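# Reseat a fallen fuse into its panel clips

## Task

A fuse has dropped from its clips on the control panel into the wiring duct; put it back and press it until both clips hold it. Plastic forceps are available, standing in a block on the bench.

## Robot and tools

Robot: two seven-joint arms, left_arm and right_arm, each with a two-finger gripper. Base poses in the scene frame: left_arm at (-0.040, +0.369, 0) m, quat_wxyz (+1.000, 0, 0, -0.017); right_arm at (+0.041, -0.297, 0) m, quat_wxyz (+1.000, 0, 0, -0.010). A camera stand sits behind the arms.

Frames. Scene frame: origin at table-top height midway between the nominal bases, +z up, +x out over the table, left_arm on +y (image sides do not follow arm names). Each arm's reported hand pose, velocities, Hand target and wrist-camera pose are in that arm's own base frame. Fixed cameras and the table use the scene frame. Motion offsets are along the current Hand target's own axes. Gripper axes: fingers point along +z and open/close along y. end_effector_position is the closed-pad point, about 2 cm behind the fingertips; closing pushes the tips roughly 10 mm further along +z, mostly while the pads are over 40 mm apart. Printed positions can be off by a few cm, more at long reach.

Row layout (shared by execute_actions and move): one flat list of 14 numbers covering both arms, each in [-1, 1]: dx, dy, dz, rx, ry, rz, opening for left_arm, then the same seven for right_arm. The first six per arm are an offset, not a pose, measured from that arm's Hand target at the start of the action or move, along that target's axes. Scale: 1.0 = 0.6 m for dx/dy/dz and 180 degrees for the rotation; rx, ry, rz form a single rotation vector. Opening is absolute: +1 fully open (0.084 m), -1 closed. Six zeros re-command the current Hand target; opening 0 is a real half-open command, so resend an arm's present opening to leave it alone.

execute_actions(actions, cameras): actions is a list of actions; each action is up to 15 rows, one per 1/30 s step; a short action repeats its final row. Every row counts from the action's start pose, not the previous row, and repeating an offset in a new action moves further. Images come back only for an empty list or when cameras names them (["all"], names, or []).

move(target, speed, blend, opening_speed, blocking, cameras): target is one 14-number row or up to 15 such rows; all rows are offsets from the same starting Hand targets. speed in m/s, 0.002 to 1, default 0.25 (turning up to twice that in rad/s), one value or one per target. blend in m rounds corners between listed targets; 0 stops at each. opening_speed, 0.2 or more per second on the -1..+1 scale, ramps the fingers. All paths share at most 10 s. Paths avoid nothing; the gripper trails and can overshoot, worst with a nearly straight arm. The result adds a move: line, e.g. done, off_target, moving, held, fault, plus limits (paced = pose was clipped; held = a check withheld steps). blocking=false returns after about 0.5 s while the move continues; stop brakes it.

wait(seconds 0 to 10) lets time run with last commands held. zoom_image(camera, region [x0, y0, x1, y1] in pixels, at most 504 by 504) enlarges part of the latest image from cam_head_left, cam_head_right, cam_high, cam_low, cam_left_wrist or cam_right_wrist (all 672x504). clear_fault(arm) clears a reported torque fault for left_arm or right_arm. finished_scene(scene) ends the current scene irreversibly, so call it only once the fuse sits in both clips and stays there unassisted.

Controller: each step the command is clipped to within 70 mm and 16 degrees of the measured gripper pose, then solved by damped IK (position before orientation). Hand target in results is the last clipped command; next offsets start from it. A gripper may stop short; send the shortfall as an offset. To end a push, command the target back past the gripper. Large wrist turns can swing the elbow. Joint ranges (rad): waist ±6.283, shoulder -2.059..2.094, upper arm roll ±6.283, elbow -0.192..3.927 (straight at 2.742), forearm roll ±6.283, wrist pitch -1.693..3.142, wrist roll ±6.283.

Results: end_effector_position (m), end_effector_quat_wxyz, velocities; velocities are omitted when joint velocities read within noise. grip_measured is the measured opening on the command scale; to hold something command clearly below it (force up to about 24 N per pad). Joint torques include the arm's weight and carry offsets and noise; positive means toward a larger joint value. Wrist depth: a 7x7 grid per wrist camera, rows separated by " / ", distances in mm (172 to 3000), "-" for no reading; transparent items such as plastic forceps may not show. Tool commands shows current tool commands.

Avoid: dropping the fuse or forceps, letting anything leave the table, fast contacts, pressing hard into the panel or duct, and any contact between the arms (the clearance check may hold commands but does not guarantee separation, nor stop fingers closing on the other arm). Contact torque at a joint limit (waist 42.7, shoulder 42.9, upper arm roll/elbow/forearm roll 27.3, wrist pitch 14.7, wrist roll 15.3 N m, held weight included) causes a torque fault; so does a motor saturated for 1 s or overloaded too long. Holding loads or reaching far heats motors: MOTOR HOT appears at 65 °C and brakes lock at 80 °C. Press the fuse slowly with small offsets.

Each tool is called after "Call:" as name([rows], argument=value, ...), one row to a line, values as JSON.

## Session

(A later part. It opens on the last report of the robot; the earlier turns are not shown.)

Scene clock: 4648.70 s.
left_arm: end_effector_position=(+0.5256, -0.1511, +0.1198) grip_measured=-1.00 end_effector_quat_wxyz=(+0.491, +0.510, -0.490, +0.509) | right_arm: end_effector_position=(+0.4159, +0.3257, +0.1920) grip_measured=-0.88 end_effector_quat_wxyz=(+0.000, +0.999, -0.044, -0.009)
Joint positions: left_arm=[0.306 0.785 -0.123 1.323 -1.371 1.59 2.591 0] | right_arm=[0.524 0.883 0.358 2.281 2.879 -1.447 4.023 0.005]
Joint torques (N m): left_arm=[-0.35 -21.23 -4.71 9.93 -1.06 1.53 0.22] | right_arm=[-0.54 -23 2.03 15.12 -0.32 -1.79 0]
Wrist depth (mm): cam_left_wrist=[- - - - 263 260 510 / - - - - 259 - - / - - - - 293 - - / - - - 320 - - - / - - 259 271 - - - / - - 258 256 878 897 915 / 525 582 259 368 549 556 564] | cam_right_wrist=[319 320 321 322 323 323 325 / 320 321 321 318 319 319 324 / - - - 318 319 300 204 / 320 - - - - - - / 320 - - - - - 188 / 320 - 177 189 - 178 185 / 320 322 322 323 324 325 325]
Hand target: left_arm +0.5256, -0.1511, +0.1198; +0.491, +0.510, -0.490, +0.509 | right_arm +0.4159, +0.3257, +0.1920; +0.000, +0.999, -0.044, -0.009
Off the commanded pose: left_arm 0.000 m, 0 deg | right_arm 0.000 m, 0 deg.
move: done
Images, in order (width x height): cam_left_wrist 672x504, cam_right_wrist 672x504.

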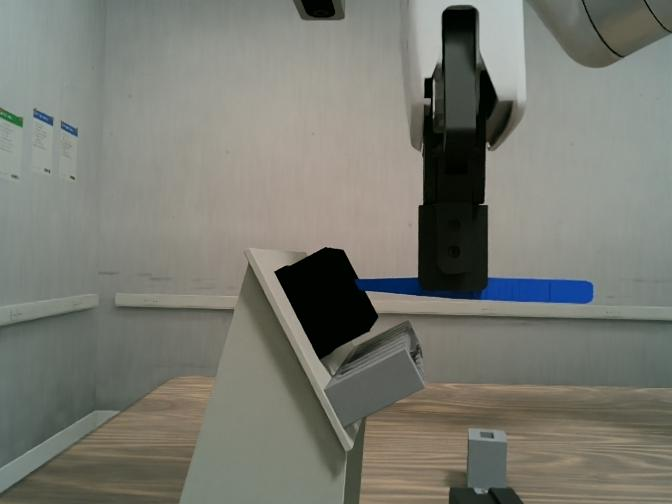

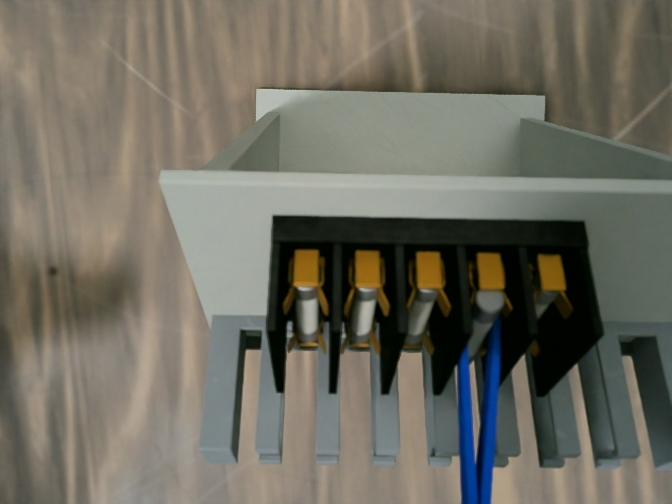

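Call:
move([
  [0,0,0,0,0,0,-1, 0.0042,0,0.0029,0,0,0,-0.95],
], speed=0.02, cameras=["cam_right_wrist","cam_left_wrist"])

Call:
zoom_image(camera="cam_left_wrist", region=[300, 230, 440, 350])

Call:
zoom_image(camera="cam_right_wrist", region=[430, 240, 550, 390])

Scene clock: 4653.93 s.
left_arm: end_effector_position=(+0.5256, -0.1511, +0.1198) grip_measured=-1.00 end_effector_quat_wxyz=(+0.491, +0.510, -0.490, +0.509) | right_arm: end_effector_position=(+0.4184, +0.3255, +0.1902) grip_measured=-0.88 end_effector_quat_wxyz=(+0.000, +0.999, -0.044, -0.009)
Joint positions: left_arm=[0.306 0.785 -0.123 1.323 -1.371 1.59 2.591 0] | right_arm=[0.524 0.896 0.358 2.299 2.876 -1.451 4.018 0.005]
Joint torques (N m): left_arm=[-0.17 -21.34 -4.67 9.91 -1.09 1.41 0.08] | right_arm=[0.32 -22.91 2.05 14.8 -0.34 -2.08 0.02]
Wrist depth (mm): cam_left_wrist=[- - - - 263 508 509 / - - - - 268 - - / - - - - 298 - - / - - 286 321 301 - - / - - 259 271 - - - / - - 258 256 876 896 921 / 526 582 259 368 554 558 563] | cam_right_wrist=[318 319 320 320 321 322 323 / 318 318 319 316 317 321 323 / 318 - - 316 318 300 204 / 318 - - - - - - / 318 - - - - - 187 / 319 - 176 - - 178 185 / 319 320 321 321 321 183 323]
Hand target: left_arm +0.5256, -0.1511, +0.1198; +0.491, +0.510, -0.490, +0.509 | right_arm +0.4184, +0.3255, +0.1902; +0.000, +0.999, -0.044, -0.009
Off the commanded pose: left_arm 0.000 m, 0 deg | right_arm 0.000 m, 0 deg.
move: done
Images, in order (width x height): cam_left_wrist 672x504, cam_right_wrist 672x504.

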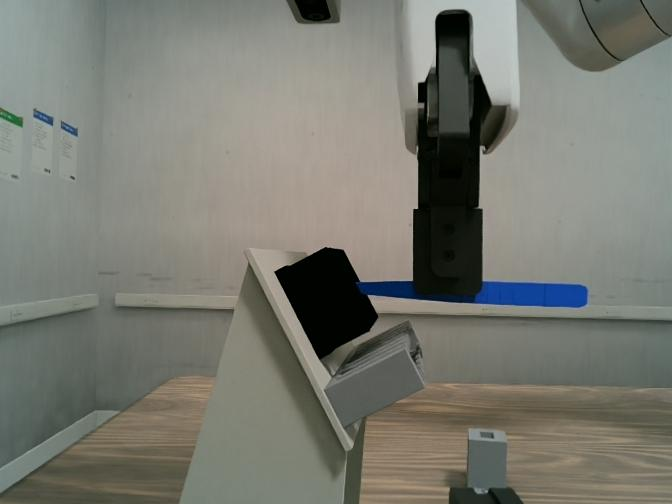

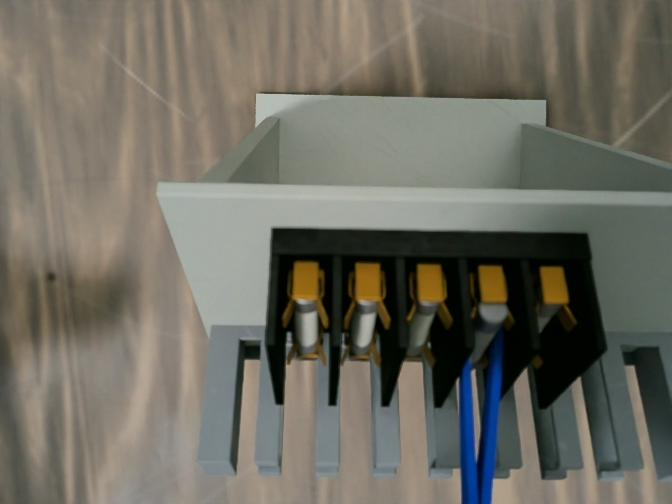

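Scaled by 3.600 from the camera's 672x504 image, which has a finer 960x720 frame.

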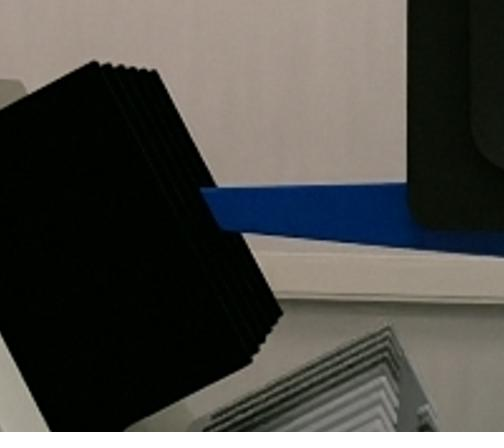

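Scaled by 3.360 from the camera's 672x504 image, which has a finer 960x720 frame.

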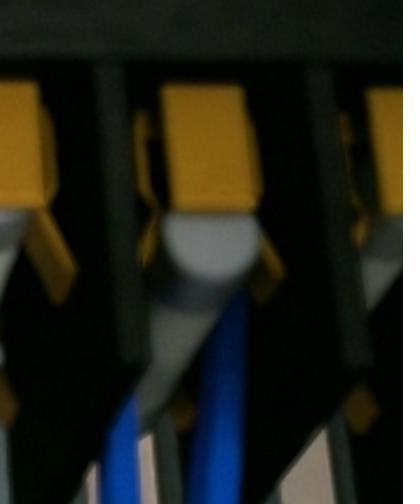

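Call:
move([
  [0,0,0,0,0,0,-1, 0.0022,0,0.0012,0,0,0,-1],
], speed=0.02, cameras=["cam_right_wrist","cam_left_wrist"])

Call:
zoom_image(camera="cam_right_wrist", region=[430, 240, 550, 390])

Scene clock: 4668.17 s.
left_arm: end_effector_position=(+0.5256, -0.1511, +0.1198) grip_measured=-1.00 end_effector_quat_wxyz=(+0.491, +0.510, -0.490, +0.509) | right_arm: end_effector_position=(+0.4197, +0.3254, +0.1894) grip_measured=-0.88 end_effector_quat_wxyz=(+0.000, +0.999, -0.044, -0.009)
Joint positions: left_arm=[0.306 0.785 -0.123 1.323 -1.371 1.59 2.591 0] | right_arm=[0.524 0.903 0.357 2.309 2.875 -1.454 4.016 0.005]
Joint torques (N m): left_arm=[-0.42 -21.37 -4.83 9.92 -1.04 1.5 0.18] | right_arm=[0.26 -23.18 1.99 14.71 -0.23 -1.98 -0.04]
Wrist depth (mm): cam_left_wrist=[- - - - 261 500 506 / - - - - 286 - - / - - - - 292 - - / - - 286 321 301 - - / - - 259 271 - - - / - - 258 256 876 902 915 / 525 582 259 368 550 559 565] | cam_right_wrist=[317 318 319 320 320 321 322 / 317 318 318 315 320 321 322 / 317 - 202 316 316 300 204 / - - - - - - - / 317 - - - - - 177 / 318 - 176 - - - 184 / 318 319 319 321 321 322 323]
Hand target: left_arm +0.5256, -0.1511, +0.1198; +0.491, +0.510, -0.490, +0.509 | right_arm +0.4197, +0.3254, +0.1894; +0.000, +0.999, -0.044, -0.009
Off the commanded pose: left_arm 0.000 m, 0 deg | right_arm 0.000 m, 0 deg.
move: done
Images, in order (width x height): cam_left_wrist 672x504, cam_right_wrist 672x504.

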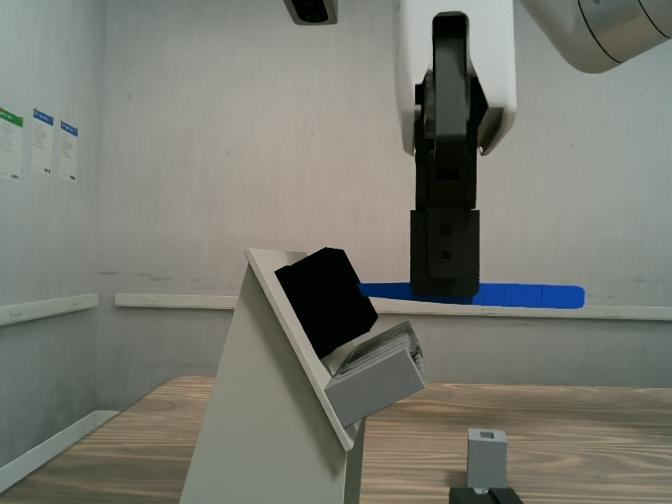

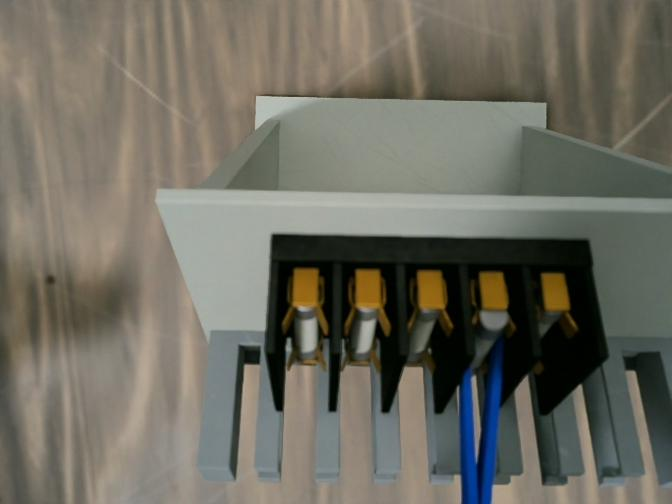

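Scaled by 3.360 from the camera's 672x504 image, which has a finer 960x720 frame.

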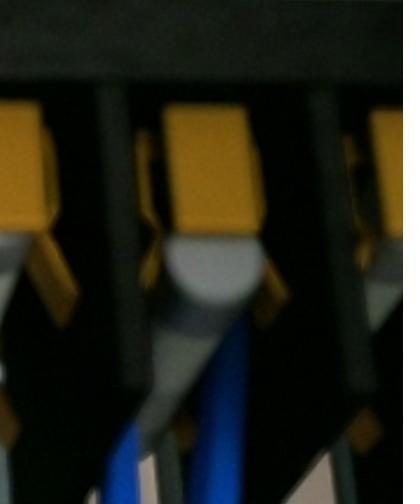

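Call:
move([
  [0,0,0,0,0,0,-1, 0.0022,0,0.0012,0,0,0,-1],
], speed=0.02, cameras=["cam_right_wrist"])

Call:
zoom_image(camera="cam_right_wrist", region=[430, 250, 550, 400])

Scene clock: 4675.33 s.
left_arm: end_effector_position=(+0.5256, -0.1511, +0.1198) grip_measured=-1.00 end_effector_quat_wxyz=(+0.491, +0.510, -0.490, +0.509) | right_arm: end_effector_position=(+0.4210, +0.3252, +0.1887) grip_measured=-0.88 end_effector_quat_wxyz=(+0.000, +0.999, -0.044, -0.009)
Joint positions: left_arm=[0.306 0.785 -0.123 1.323 -1.371 1.59 2.591 0] | right_arm=[0.525 0.91 0.357 2.32 2.874 -1.458 4.013 0.005]
Joint torques (N m): left_arm=[-0.28 -21.48 -4.75 9.82 -0.92 1.39 0.08] | right_arm=[0.24 -23.01 1.9 14.83 -0.31 -1.96 -0.07]
Wrist depth (mm): cam_left_wrist=[- - - - 262 499 502 / - - - - 261 - - / - - - - 290 - - / - - 286 321 301 - - / - - 258 271 - - - / - - 258 256 879 902 918 / 524 583 259 368 550 556 563] | cam_right_wrist=[316 317 318 319 319 320 321 / 316 317 318 319 319 320 322 / 316 - 202 315 316 300 228 / - - - - - - - / 317 - - - - - 173 / 317 - 176 - - - 184 / 317 318 319 320 320 321 322]
Hand target: left_arm +0.5256, -0.1511, +0.1198; +0.491, +0.510, -0.490, +0.509 | right_arm +0.4210, +0.3252, +0.1887; +0.000, +0.999, -0.044, -0.009
Off the commanded pose: left_arm 0.000 m, 0 deg | right_arm 0.000 m, 0 deg.
move: done
Images, in order (width x height): cam_right_wrist 672x504.

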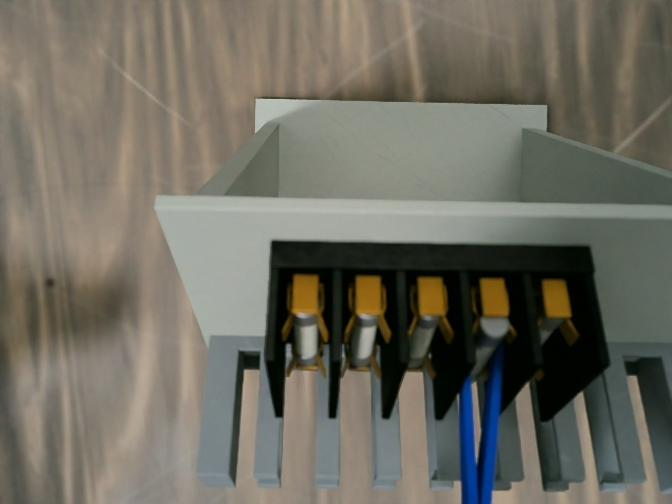

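Scaled by 3.360 from the camera's 672x504 image, which has a finer 960x720 frame.

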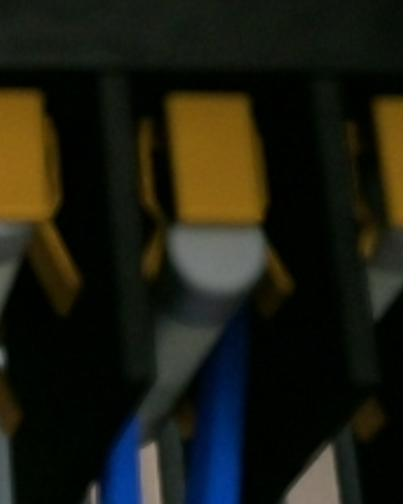

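Call:
move([
  [0,0,0,0,0,0,-1, 0.0022,0,0.0012,0,0,0,-1],
], speed=0.02, cameras=["cam_right_wrist","cam_left_wrist"])

Call:
zoom_image(camera="cam_right_wrist", region=[430, 250, 550, 400])

Call:
zoom_image(camera="cam_left_wrist", region=[300, 230, 440, 350])

Scene clock: 4683.43 s.
left_arm: end_effector_position=(+0.5256, -0.1511, +0.1198) grip_measured=-1.00 end_effector_quat_wxyz=(+0.491, +0.510, -0.490, +0.509) | right_arm: end_effector_position=(+0.4222, +0.3251, +0.1880) grip_measured=-0.88 end_effector_quat_wxyz=(+0.000, +0.999, -0.044, -0.009)
Joint positions: left_arm=[0.306 0.785 -0.123 1.323 -1.371 1.59 2.591 0] | right_arm=[0.525 0.918 0.357 2.331 2.872 -1.462 4.01 0.005]
Joint torques (N m): left_arm=[-0.44 -21.32 -4.83 9.82 -1.1 1.56 0.17] | right_arm=[-2.75 -24.14 -0.79 17.41 -3.31 0.64 -0.1]
Wrist depth (mm): cam_left_wrist=[- - - - 263 497 501 / - - - - 266 - - / - - - - 290 - - / - - 287 321 301 - - / - - 259 271 - - - / - - 258 256 874 904 916 / 526 582 259 368 549 558 561] | cam_right_wrist=[315 316 317 318 319 319 320 / 315 317 317 317 318 319 320 / 316 - 201 314 315 300 228 / - - - - - - - / 316 - - - - - 183 / 316 - 175 - - - 185 / 317 317 318 319 - - 184]
Hand target: left_arm +0.5256, -0.1511, +0.1198; +0.491, +0.510, -0.490, +0.509 | right_arm +0.4223, +0.3251, +0.1880; +0.000, +0.999, -0.044, -0.009
Off the commanded pose: left_arm 0.000 m, 0 deg | right_arm 0.000 m, 0 deg.
move: done
Images, in order (width x height): cam_left_wrist 672x504, cam_right_wrist 672x504.

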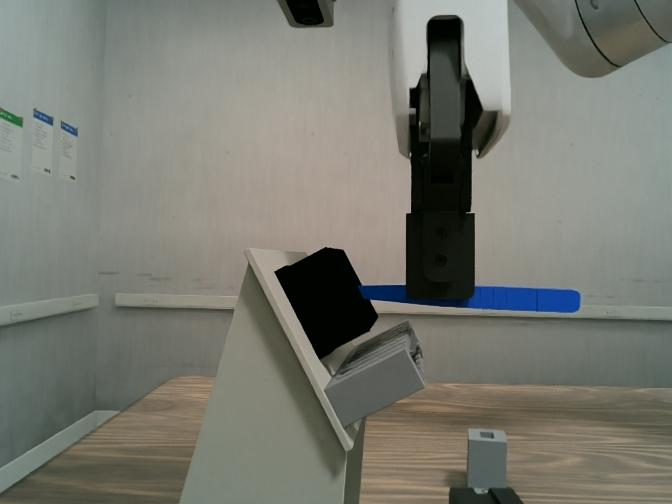

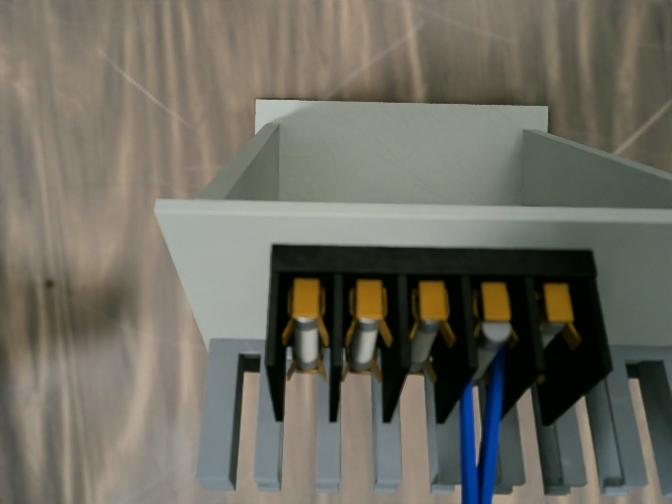

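Scaled by 3.360 from the camera's 672x504 image, which has a finer 960x720 frame.

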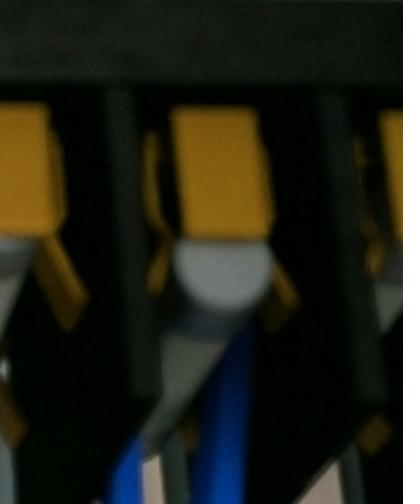

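Scaled by 3.600 from the camera's 672x504 image, which has a finer 960x720 frame.

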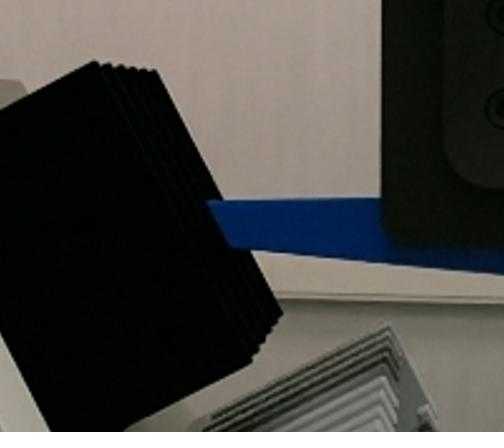

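Call:
move([
  [0,0,0,0,0,0,-1, 0,0,0,0,0,0,-0.775],
], speed=0.02, opening_speed=0.3, cameras=["cam_right_wrist","cam_left_wrist"])

Call:
zoom_image(camera="cam_right_wrist", region=[430, 250, 550, 400])

Scene clock: 4709.50 s.
left_arm: end_effector_position=(+0.5256, -0.1511, +0.1198) grip_measured=-1.00 end_effector_quat_wxyz=(+0.491, +0.510, -0.490, +0.509) | right_arm: end_effector_position=(+0.4223, +0.3251, +0.1880) grip_measured=-0.80 end_effector_quat_wxyz=(+0.000, +0.999, -0.044, -0.009)
Joint positions: left_arm=[0.306 0.785 -0.123 1.323 -1.371 1.59 2.591 0] | right_arm=[0.525 0.918 0.357 2.331 2.872 -1.461 4.01 0.009]
Joint torques (N m): left_arm=[-0.28 -21.55 -4.76 9.87 -1.07 1.41 0.14] | right_arm=[0.25 -23.93 2.31 14.41 0.13 -2.04 0.01]
Wrist depth (mm): cam_left_wrist=[- - - - 263 497 501 / - - - - 266 - - / - - - - 289 - - / - - 286 321 300 - - / - - 259 271 - - - / - - 258 255 874 894 915 / 527 584 259 368 550 556 564] | cam_right_wrist=[315 316 317 318 319 320 320 / 316 316 317 317 319 319 320 / 316 - 258 314 315 299 228 / - - - - - - - / 316 - - - - - 181 / 316 - 176 - - - 184 / 317 317 181 - - 180 183]
Hand target: left_arm +0.5256, -0.1511, +0.1198; +0.491, +0.510, -0.490, +0.509 | right_arm +0.4223, +0.3251, +0.1880; +0.000, +0.999, -0.044, -0.009
Off the commanded pose: left_arm 0.000 m, 0 deg | right_arm 0.000 m, 0 deg.
move: done
Images, in order (width x height): cam_left_wrist 672x504, cam_right_wrist 672x504.

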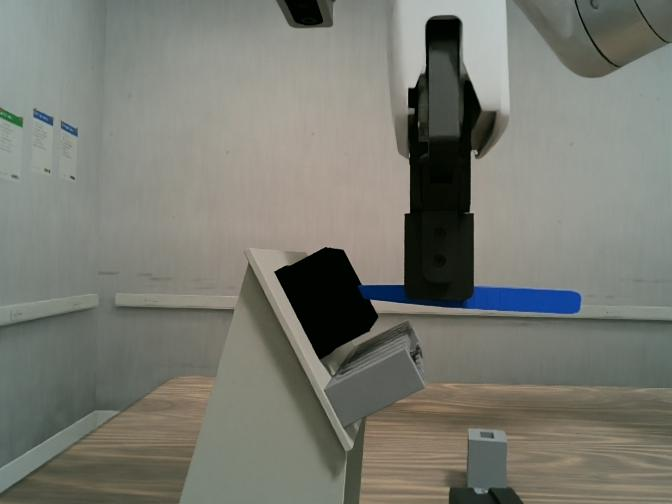

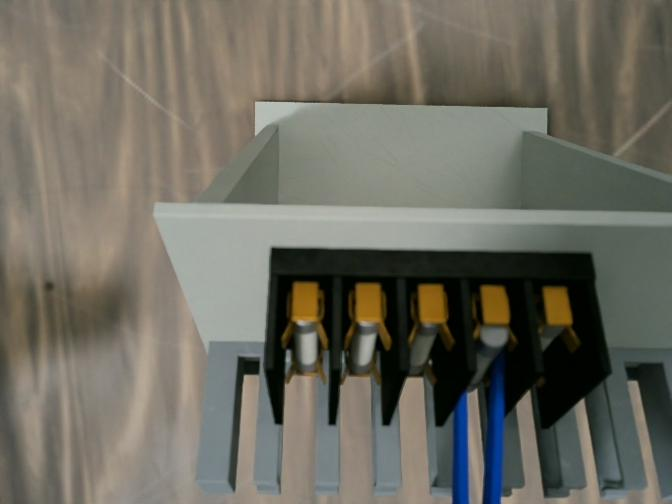

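Scaled by 3.360 from the camera's 672x504 image, which has a finer 960x720 frame.

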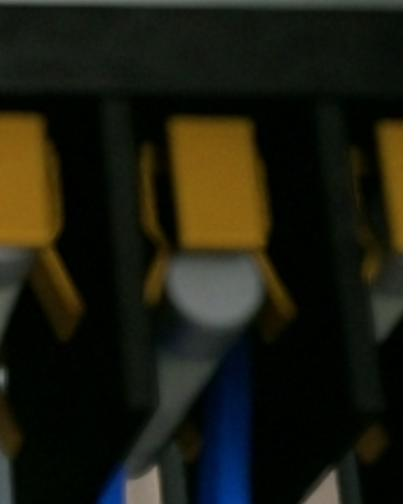

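Call:
move([
  [0,0,0,0,0,0,-1, -0.0075,0,0.0003,0,0,0,-0.775],
], speed=0.015, cameras=["cam_right_wrist","cam_left_wrist"])

Call:
zoom_image(camera="cam_right_wrist", region=[430, 230, 550, 380])

Scene clock: 4723.13 s.
left_arm: end_effector_position=(+0.5256, -0.1511, +0.1198) grip_measured=-1.00 end_effector_quat_wxyz=(+0.491, +0.510, -0.490, +0.509) | right_arm: end_effector_position=(+0.4178, +0.3255, +0.1879) grip_measured=-0.80 end_effector_quat_wxyz=(+0.000, +0.999, -0.044, -0.009)
Joint positions: left_arm=[0.306 0.785 -0.123 1.323 -1.371 1.59 2.591 0] | right_arm=[0.522 0.892 0.357 2.284 2.877 -1.441 4.02 0.009]
Joint torques (N m): left_arm=[-0.2 -21.22 -4.67 9.92 -1.02 1.53 0.03] | right_arm=[-0.38 -23.43 2.54 14.67 0.09 -1.8 0.38]
Wrist depth (mm): cam_left_wrist=[- - - - 264 510 511 / - - - - 265 - - / - - - - 292 - - / - - 287 320 299 - - / - - 258 271 - - - / - - 258 256 878 903 914 / 525 582 259 368 551 558 564] | cam_right_wrist=[316 316 317 318 319 320 320 / 315 316 316 314 315 316 320 / 315 - - 314 315 300 204 / - - - - - - - / 316 - - - - - 185 / 316 - 176 - - 175 184 / 316 317 318 319 320 320 321]
Hand target: left_arm +0.5256, -0.1511, +0.1198; +0.491, +0.510, -0.490, +0.509 | right_arm +0.4178, +0.3255, +0.1879; +0.000, +0.999, -0.044, -0.009
Off the commanded pose: left_arm 0.000 m, 0 deg | right_arm 0.000 m, 0 deg.
move: done
Images, in order (width x height): cam_left_wrist 672x504, cam_right_wrist 672x504.

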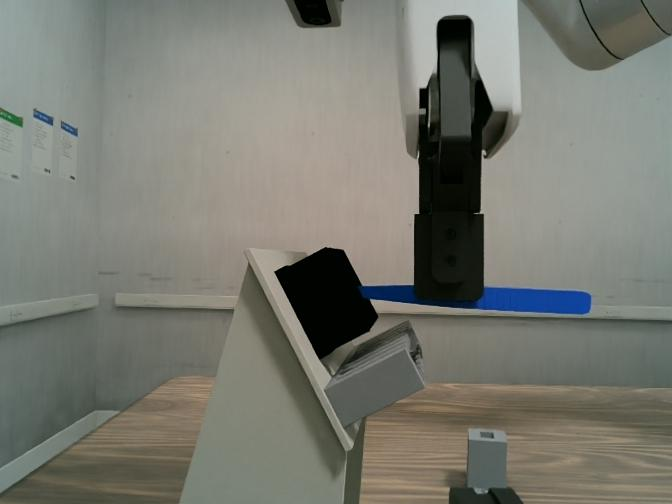

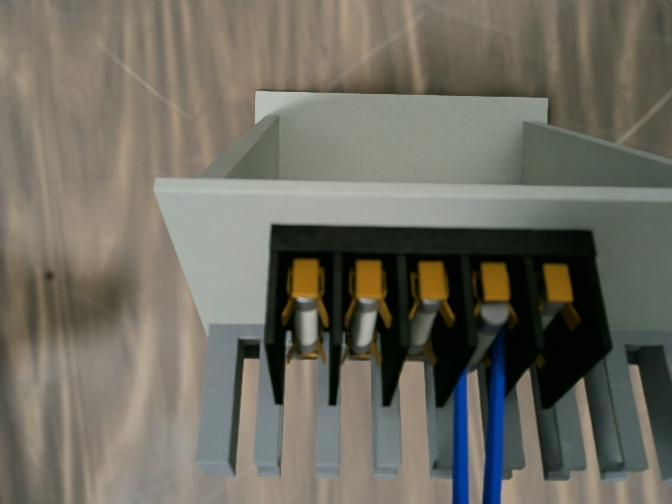

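Scaled by 3.360 from the camera's 672x504 image, which has a finer 960x720 frame.

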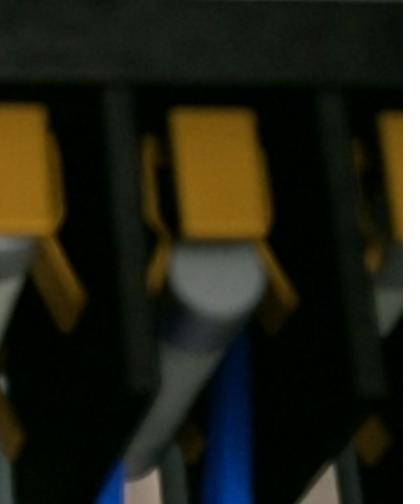

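Call:
move([
  [0,0,0,0,0,0,-1, 0,0,0,0,0,0,-1],
], speed=0.02, opening_speed=0.3)

Call:
move([
  [0,0,0,0,0,0,-1, 0.0011,0,-0.0022,0,0,0,-1],
], speed=0.015, cameras=["cam_right_wrist","cam_left_wrist"])

Call:
zoom_image(camera="cam_right_wrist", region=[430, 230, 550, 380])

Scene clock: 4735.00 s.
left_arm: end_effector_position=(+0.5256, -0.1511, +0.1198) grip_measured=-1.00 end_effector_quat_wxyz=(+0.491, +0.510, -0.490, +0.509) | right_arm: end_effector_position=(+0.4178, +0.3255, +0.1879) grip_measured=-0.88 end_effector_quat_wxyz=(+0.000, +0.999, -0.044, -0.009)
Joint positions: left_arm=[0.306 0.785 -0.123 1.323 -1.371 1.59 2.591 0] | right_arm=[0.522 0.892 0.357 2.284 2.877 -1.441 4.02 0.005]
Joint torques (N m): left_arm=[-0.35 -21.47 -4.78 9.96 -1.18 1.44 0.11] | right_arm=[-0.52 -23.68 2.68 14.5 0.24 -1.67 0.32]
Wrist depth (mm): cam_left_wrist=[- - - - 263 511 509 / - - - - 265 - - / - - - - 293 - - / - - 286 321 301 - - / - - 259 271 - - - / - - 258 256 877 899 918 / 526 582 259 368 552 558 563] | cam_right_wrist=[316 316 317 318 319 320 320 / 315 316 317 314 315 316 321 / 316 - - 314 315 300 204 / - - - - - - - / 316 - - - - - 185 / 317 - 176 - - 175 184 / 316 317 318 319 319 320 321]
Hand target: left_arm +0.5256, -0.1511, +0.1198; +0.491, +0.510, -0.490, +0.509 | right_arm +0.4178, +0.3255, +0.1879; +0.000, +0.999, -0.044, -0.009
Off the commanded pose: left_arm 0.000 m, 0 deg | right_arm 0.000 m, 0 deg.
move: done

Scene clock: 4735.73 s.
left_arm: end_effector_position=(+0.5256, -0.1511, +0.1198) grip_measured=-1.00 end_effector_quat_wxyz=(+0.491, +0.510, -0.490, +0.509) | right_arm: end_effector_position=(+0.4185, +0.3255, +0.1892) grip_measured=-0.88 end_effector_quat_wxyz=(+0.000, +0.999, -0.044, -0.009)
Joint positions: left_arm=[0.306 0.785 -0.123 1.323 -1.371 1.59 2.591 0] | right_arm=[0.523 0.896 0.357 2.296 2.876 -1.448 4.018 0.005]
Joint torques (N m): left_arm=[-0.25 -21.18 -4.92 9.8 -1.11 1.42 0.07] | right_arm=[0.2 -22.94 2.6 14.91 -0.39 -2.33 -0.01]
Wrist depth (mm): cam_left_wrist=[- - - - 264 506 509 / - - - - 276 - - / - - - - 290 - - / - - 287 321 301 - - / - - 259 272 - - - / - - 258 256 872 899 912 / 525 583 259 368 552 557 562] | cam_right_wrist=[316 318 318 319 320 321 321 / 317 318 318 315 316 321 322 / 317 - - 315 316 300 204 / - - - - - - - / 318 - - - - - 186 / 317 - 176 - - - 184 / 317 318 319 321 320 322 322]
Hand target: left_arm +0.5256, -0.1511, +0.1198; +0.491, +0.510, -0.490, +0.509 | right_arm +0.4185, +0.3255, +0.1892; +0.000, +0.999, -0.044, -0.009
Off the commanded pose: left_arm 0.000 m, 0 deg | right_arm 0.000 m, 0 deg.
move: done
Images, in order (width x height): cam_left_wrist 672x504, cam_right_wrist 672x504.

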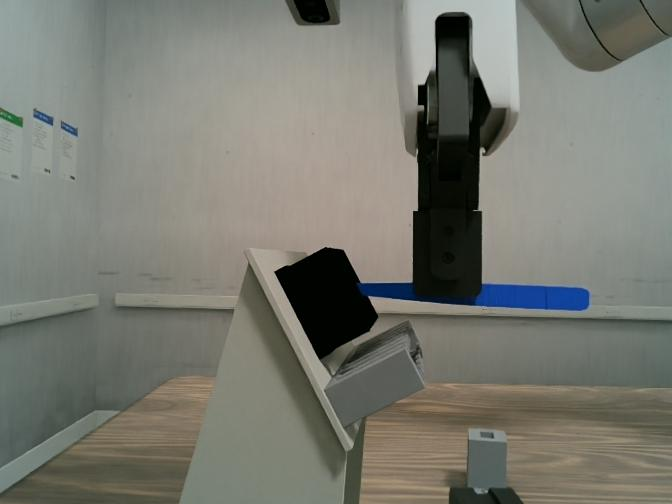

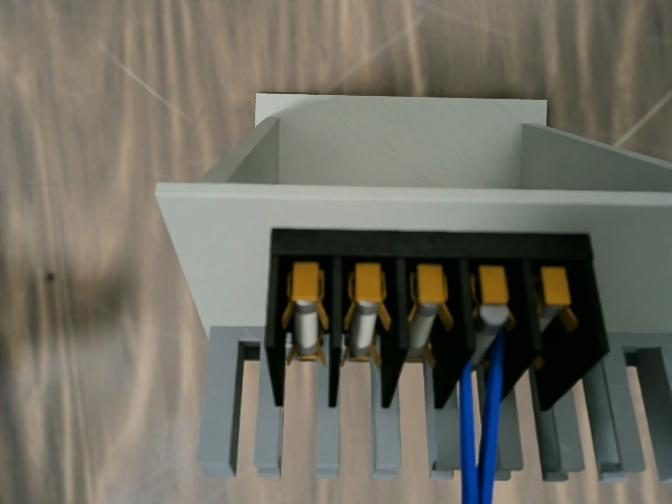

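Scaled by 3.360 from the camera's 672x504 image, which has a finer 960x720 frame.

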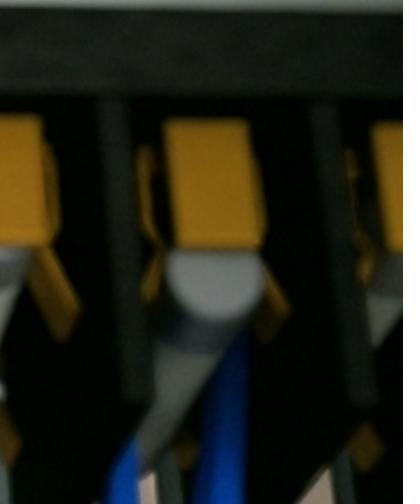

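Call:
move([
  [0,0,0,0,0,0,-1, 0.0013,0,-0.0024,0,0,0,-1],
], speed=0.015, cameras=["cam_right_wrist"])

Call:
zoom_image(camera="cam_right_wrist", region=[430, 230, 550, 380])

Scene clock: 4742.20 s.
left_arm: end_effector_position=(+0.5256, -0.1511, +0.1198) grip_measured=-1.00 end_effector_quat_wxyz=(+0.491, +0.510, -0.490, +0.509) | right_arm: end_effector_position=(+0.4193, +0.3254, +0.1906) grip_measured=-0.88 end_effector_quat_wxyz=(+0.000, +0.999, -0.044, -0.009)
Joint positions: left_arm=[0.306 0.785 -0.123 1.323 -1.371 1.59 2.591 0] | right_arm=[0.525 0.902 0.357 2.31 2.875 -1.457 4.016 0.005]
Joint torques (N m): left_arm=[-0.18 -21.39 -4.84 9.82 -1.19 1.46 0.04] | right_arm=[0.19 -23.1 2.39 14.92 -0.53 -1.96 0.05]
Wrist depth (mm): cam_left_wrist=[- - - - 262 505 506 / - - - - 269 - - / - - - - 290 - - / - - 287 321 301 - - / - - 258 271 - - - / - - 258 256 875 903 913 / 525 582 259 367 549 557 563] | cam_right_wrist=[318 319 320 320 321 322 323 / 318 319 319 317 321 322 323 / 318 - 202 316 318 300 204 / - - - - - - - / 319 - - - - - 188 / 319 - 177 - - - 185 / 319 320 320 321 322 174 323]
Hand target: left_arm +0.5256, -0.1511, +0.1198; +0.491, +0.510, -0.490, +0.509 | right_arm +0.4193, +0.3254, +0.1906; +0.000, +0.999, -0.044, -0.009
Off the commanded pose: left_arm 0.000 m, 0 deg | right_arm 0.000 m, 0 deg.
move: done
Images, in order (width x height): cam_right_wrist 672x504.

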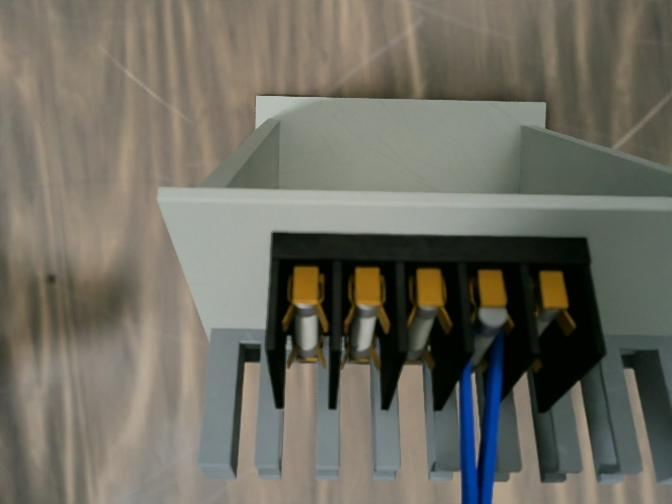

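Scaled by 3.360 from the camera's 672x504 image, which has a finer 960x720 frame.

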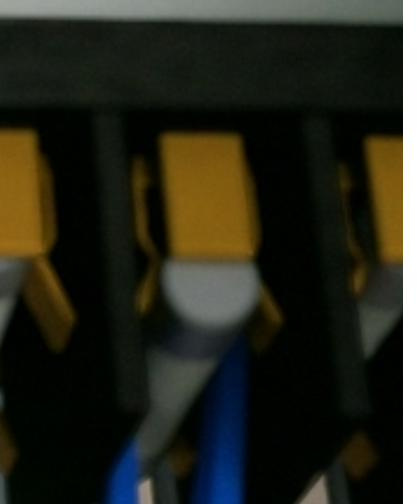

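Call:
move([
  [0,0,0,0,0,0,-1, 0.0026,0,0.0012,0,0,0,-1],
], speed=0.015, cameras=["cam_right_wrist"])

Call:
zoom_image(camera="cam_right_wrist", region=[430, 230, 550, 380])

Scene clock: 4748.63 s.
left_arm: end_effector_position=(+0.5256, -0.1511, +0.1198) grip_measured=-1.00 end_effector_quat_wxyz=(+0.491, +0.510, -0.490, +0.509) | right_arm: end_effector_position=(+0.4208, +0.3252, +0.1898) grip_measured=-0.88 end_effector_quat_wxyz=(+0.000, +0.999, -0.044, -0.009)
Joint positions: left_arm=[0.306 0.785 -0.123 1.323 -1.371 1.59 2.591 0] | right_arm=[0.525 0.91 0.357 2.323 2.874 -1.461 4.013 0.005]
Joint torques (N m): left_arm=[-0.42 -21.31 -4.84 9.95 -1.23 1.35 0.16] | right_arm=[0.38 -23.13 2.04 15.21 -0.42 -2.07 -0.07]
Wrist depth (mm): cam_left_wrist=[- - - - 262 499 503 / - - - - 261 - - / - - - - 290 - - / - - 286 321 301 - - / - - 259 271 - - - / - - 258 256 875 897 916 / 525 584 259 368 549 555 561] | cam_right_wrist=[317 318 319 320 320 322 323 / 318 318 319 317 320 322 323 / 318 - 202 316 317 300 228 / - - - - - - - / 318 - - - - - 175 / 318 - 177 - - - 185 / 318 319 320 321 321 322 323]
Hand target: left_arm +0.5256, -0.1511, +0.1198; +0.491, +0.510, -0.490, +0.509 | right_arm +0.4208, +0.3252, +0.1898; +0.000, +0.999, -0.044, -0.009
Off the commanded pose: left_arm 0.000 m, 0 deg | right_arm 0.000 m, 0 deg.
move: done
Images, in order (width x height): cam_right_wrist 672x504.

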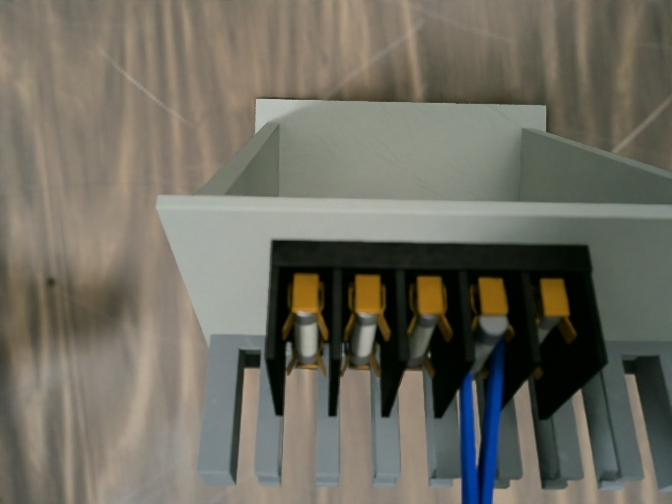

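Scaled by 3.360 from the camera's 672x504 image, which has a finer 960x720 frame.

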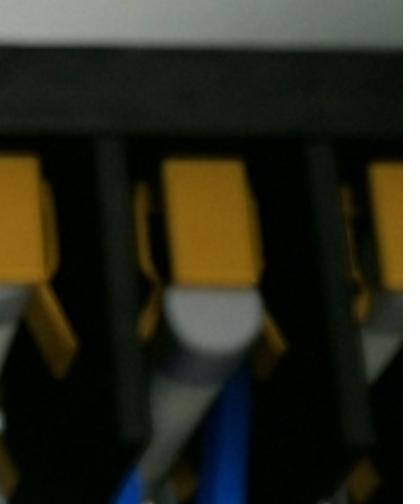

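Call:
move([
  [0,0,0,0,0,0,-1, 0,0,0,0,0,0,-0.775],
  [0,0,0,0,0,0,-1, -0.006,0,0.0005,0,0,0,-0.775],
], speed=0.015, opening_speed=0.3, cameras=["cam_right_wrist","cam_left_wrist"])

Call:
zoom_image(camera="cam_right_wrist", region=[430, 230, 550, 380])

Scene clock: 4759.93 s.
left_arm: end_effector_position=(+0.5256, -0.1511, +0.1198) grip_measured=-1.00 end_effector_quat_wxyz=(+0.491, +0.510, -0.490, +0.509) | right_arm: end_effector_position=(+0.4173, +0.3256, +0.1896) grip_measured=-0.80 end_effector_quat_wxyz=(+0.000, +0.999, -0.044, -0.009)
Joint positions: left_arm=[0.306 0.785 -0.123 1.323 -1.371 1.59 2.591 0] | right_arm=[0.523 0.89 0.358 2.285 2.877 -1.445 4.021 0.009]
Joint torques (N m): left_arm=[-0.55 -21.23 -4.88 10.02 -1.07 1.39 0.19] | right_arm=[-0.57 -23.16 2.5 14.57 0.07 -1.88 0.3]
Wrist depth (mm): cam_left_wrist=[- - - - 262 511 508 / - - - - 266 - - / - - - - 291 - - / - - 286 320 300 - - / - - 259 271 - - - / - - 258 256 876 903 912 / 526 583 259 368 549 559 565] | cam_right_wrist=[317 318 319 320 320 321 322 / 317 318 319 316 316 317 322 / 317 - - 316 317 300 204 / 317 - - - - - - / 318 - - - - - 186 / 318 - 175 188 - 177 184 / 318 319 320 320 321 322 323]
Hand target: left_arm +0.5256, -0.1511, +0.1198; +0.491, +0.510, -0.490, +0.509 | right_arm +0.4172, +0.3256, +0.1896; +0.000, +0.999, -0.044, -0.009
Off the commanded pose: left_arm 0.000 m, 0 deg | right_arm 0.000 m, 0 deg.
move: done
Images, in order (width x height): cam_left_wrist 672x504, cam_right_wrist 672x504.

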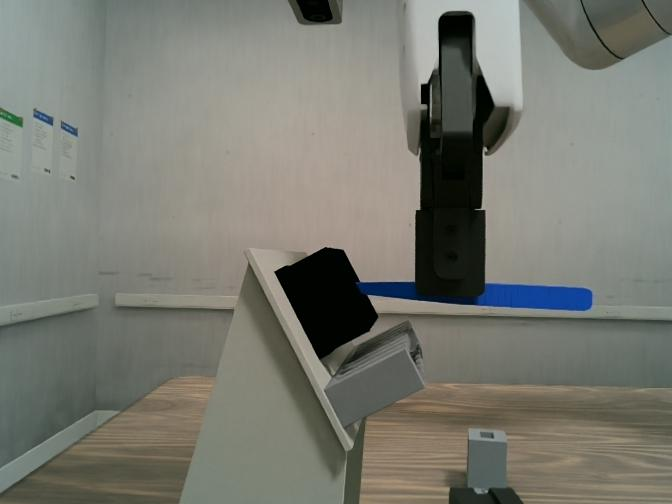

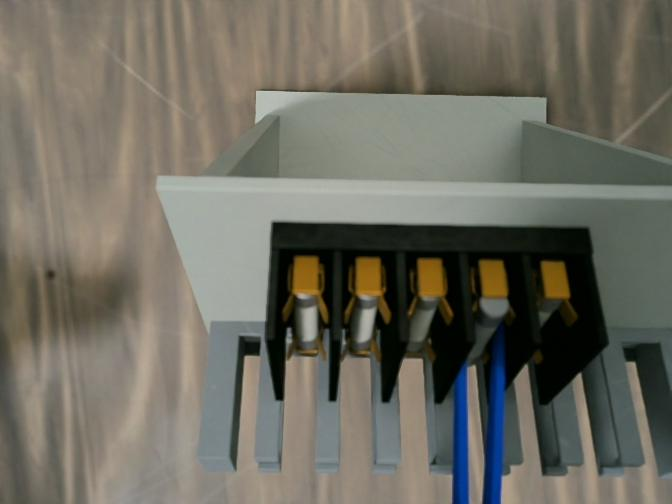

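Scaled by 3.360 from the camera's 672x504 image, which has a finer 960x720 frame.

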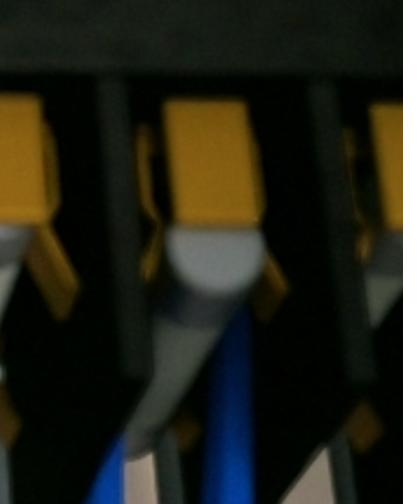

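Call:
zoom_image(camera="cam_right_wrist", region=[450, 290, 520, 380])

Scaled by 5.600 from the camera's 672x504 image, which has a finer 960x720 frame.

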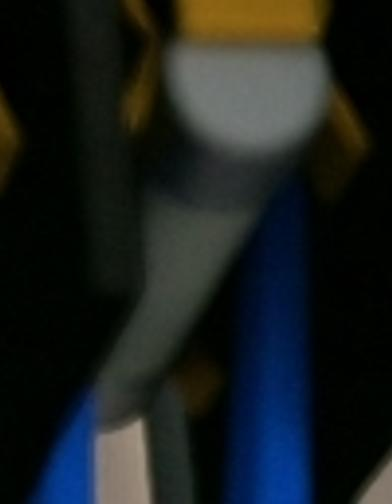

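Call:
move([
  [0,0,0,0,0,0,-1, -0.005,0,0.0002,0,0,0,-0.773],
], speed=0.015, cameras=["cam_right_wrist"])

Call:
zoom_image(camera="cam_right_wrist", region=[450, 270, 520, 360])

Scene clock: 4778.73 s.
left_arm: end_effector_position=(+0.5256, -0.1511, +0.1198) grip_measured=-1.00 end_effector_quat_wxyz=(+0.491, +0.510, -0.490, +0.509) | right_arm: end_effector_position=(+0.4143, +0.3258, +0.1895) grip_measured=-0.79 end_effector_quat_wxyz=(+0.000, +0.999, -0.044, -0.009)
Joint positions: left_arm=[0.306 0.785 -0.123 1.323 -1.371 1.59 2.591 0] | right_arm=[0.522 0.874 0.358 2.257 2.88 -1.432 4.027 0.009]
Joint torques (N m): left_arm=[-0.26 -21.52 -4.96 10.01 -0.95 1.43 0.18] | right_arm=[-0.48 -23.11 2.61 14.58 0.19 -1.89 0.39]
Wrist depth (mm): cam_left_wrist=[- - - - 263 258 513 / - - - - 263 - - / - - - - - - - / - - - 273 - - - / - - 259 271 - - - / - - 258 256 878 899 916 / 525 582 259 368 551 558 564] | cam_right_wrist=[317 318 319 319 320 321 322 / 317 318 319 316 316 317 322 / - - - 316 317 300 204 / 317 - - - - - - / 318 - - - - - 187 / 318 - 176 189 - 175 184 / 318 319 320 321 322 322 322]
Hand target: left_arm +0.5256, -0.1511, +0.1198; +0.491, +0.510, -0.490, +0.509 | right_arm +0.4143, +0.3258, +0.1895; +0.000, +0.999, -0.044, -0.009
Off the commanded pose: left_arm 0.000 m, 0 deg | right_arm 0.000 m, 0 deg.
move: done
Images, in order (width x height): cam_right_wrist 672x504.

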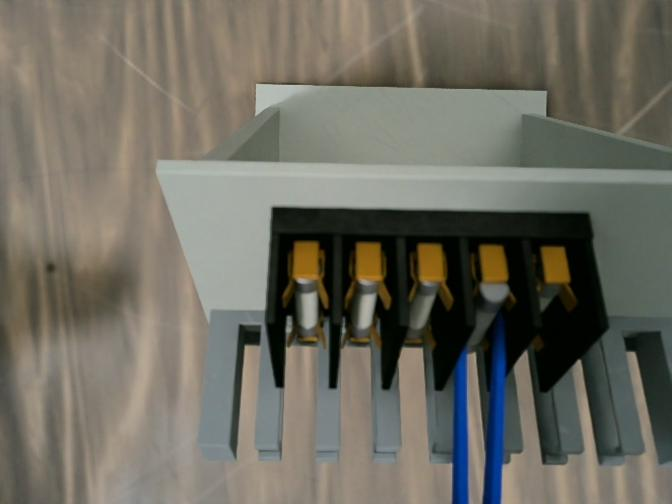

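Scaled by 5.600 from the camera's 672x504 image, which has a finer 960x720 frame.

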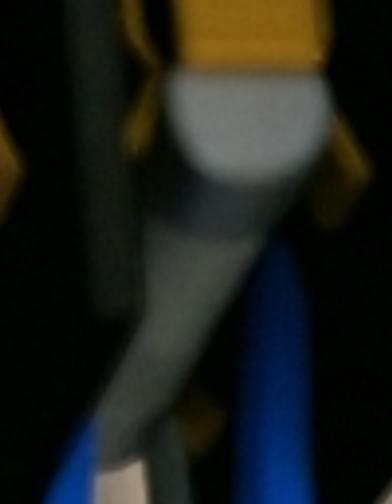

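Call:
move([
  [0,0,0,0,0,0,-1, -0.0035,0,-0.0002,0,0,0,-0.770],
], speed=0.015, cameras=["cam_right_wrist"])

Call:
zoom_image(camera="cam_right_wrist", region=[450, 270, 520, 360])

Scene clock: 4785.97 s.
left_arm: end_effector_position=(+0.5256, -0.1511, +0.1198) grip_measured=-1.00 end_effector_quat_wxyz=(+0.491, +0.510, -0.490, +0.509) | right_arm: end_effector_position=(+0.4122, +0.3260, +0.1897) grip_measured=-0.79 end_effector_quat_wxyz=(+0.000, +0.999, -0.044, -0.009)
Joint positions: left_arm=[0.306 0.785 -0.123 1.323 -1.371 1.59 2.591 0] | right_arm=[0.521 0.863 0.359 2.238 2.882 -1.425 4.031 0.009]
Joint torques (N m): left_arm=[-0.45 -21.41 -4.8 9.95 -1.18 1.45 0.19] | right_arm=[-0.46 -23.15 2.73 14.69 0.16 -1.89 0.28]
Wrist depth (mm): cam_left_wrist=[- - - - 264 258 515 / - - - - 265 - - / - - - - 289 - - / - - - 273 - - - / - - 259 271 - - - / - - 258 256 879 902 915 / 526 583 259 367 551 556 563] | cam_right_wrist=[317 318 319 320 320 321 322 / 318 319 319 316 317 317 322 / - - - - - - - / 317 - - - - - - / 318 - - - - - 186 / 318 - 176 188 - 177 184 / 318 319 320 320 321 323 323]
Hand target: left_arm +0.5256, -0.1511, +0.1198; +0.491, +0.510, -0.490, +0.509 | right_arm +0.4122, +0.3260, +0.1897; +0.000, +0.999, -0.044, -0.009
Off the commanded pose: left_arm 0.000 m, 0 deg | right_arm 0.000 m, 0 deg.
move: done
Images, in order (width x height): cam_right_wrist 672x504.

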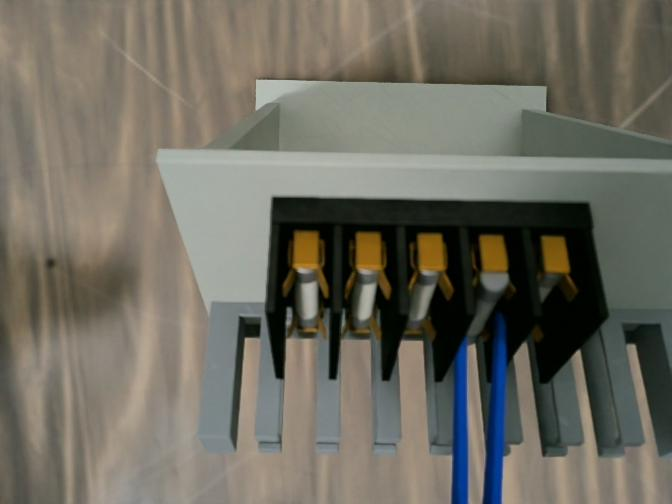

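Scaled by 5.600 from the camera's 672x504 image, which has a finer 960x720 frame.

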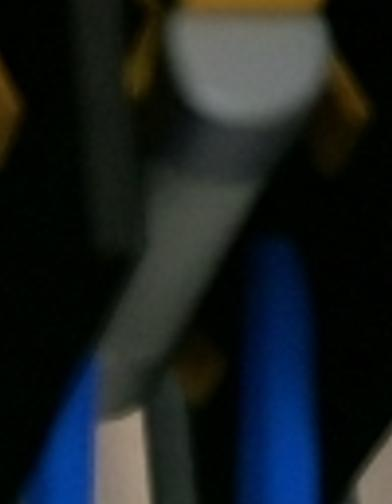

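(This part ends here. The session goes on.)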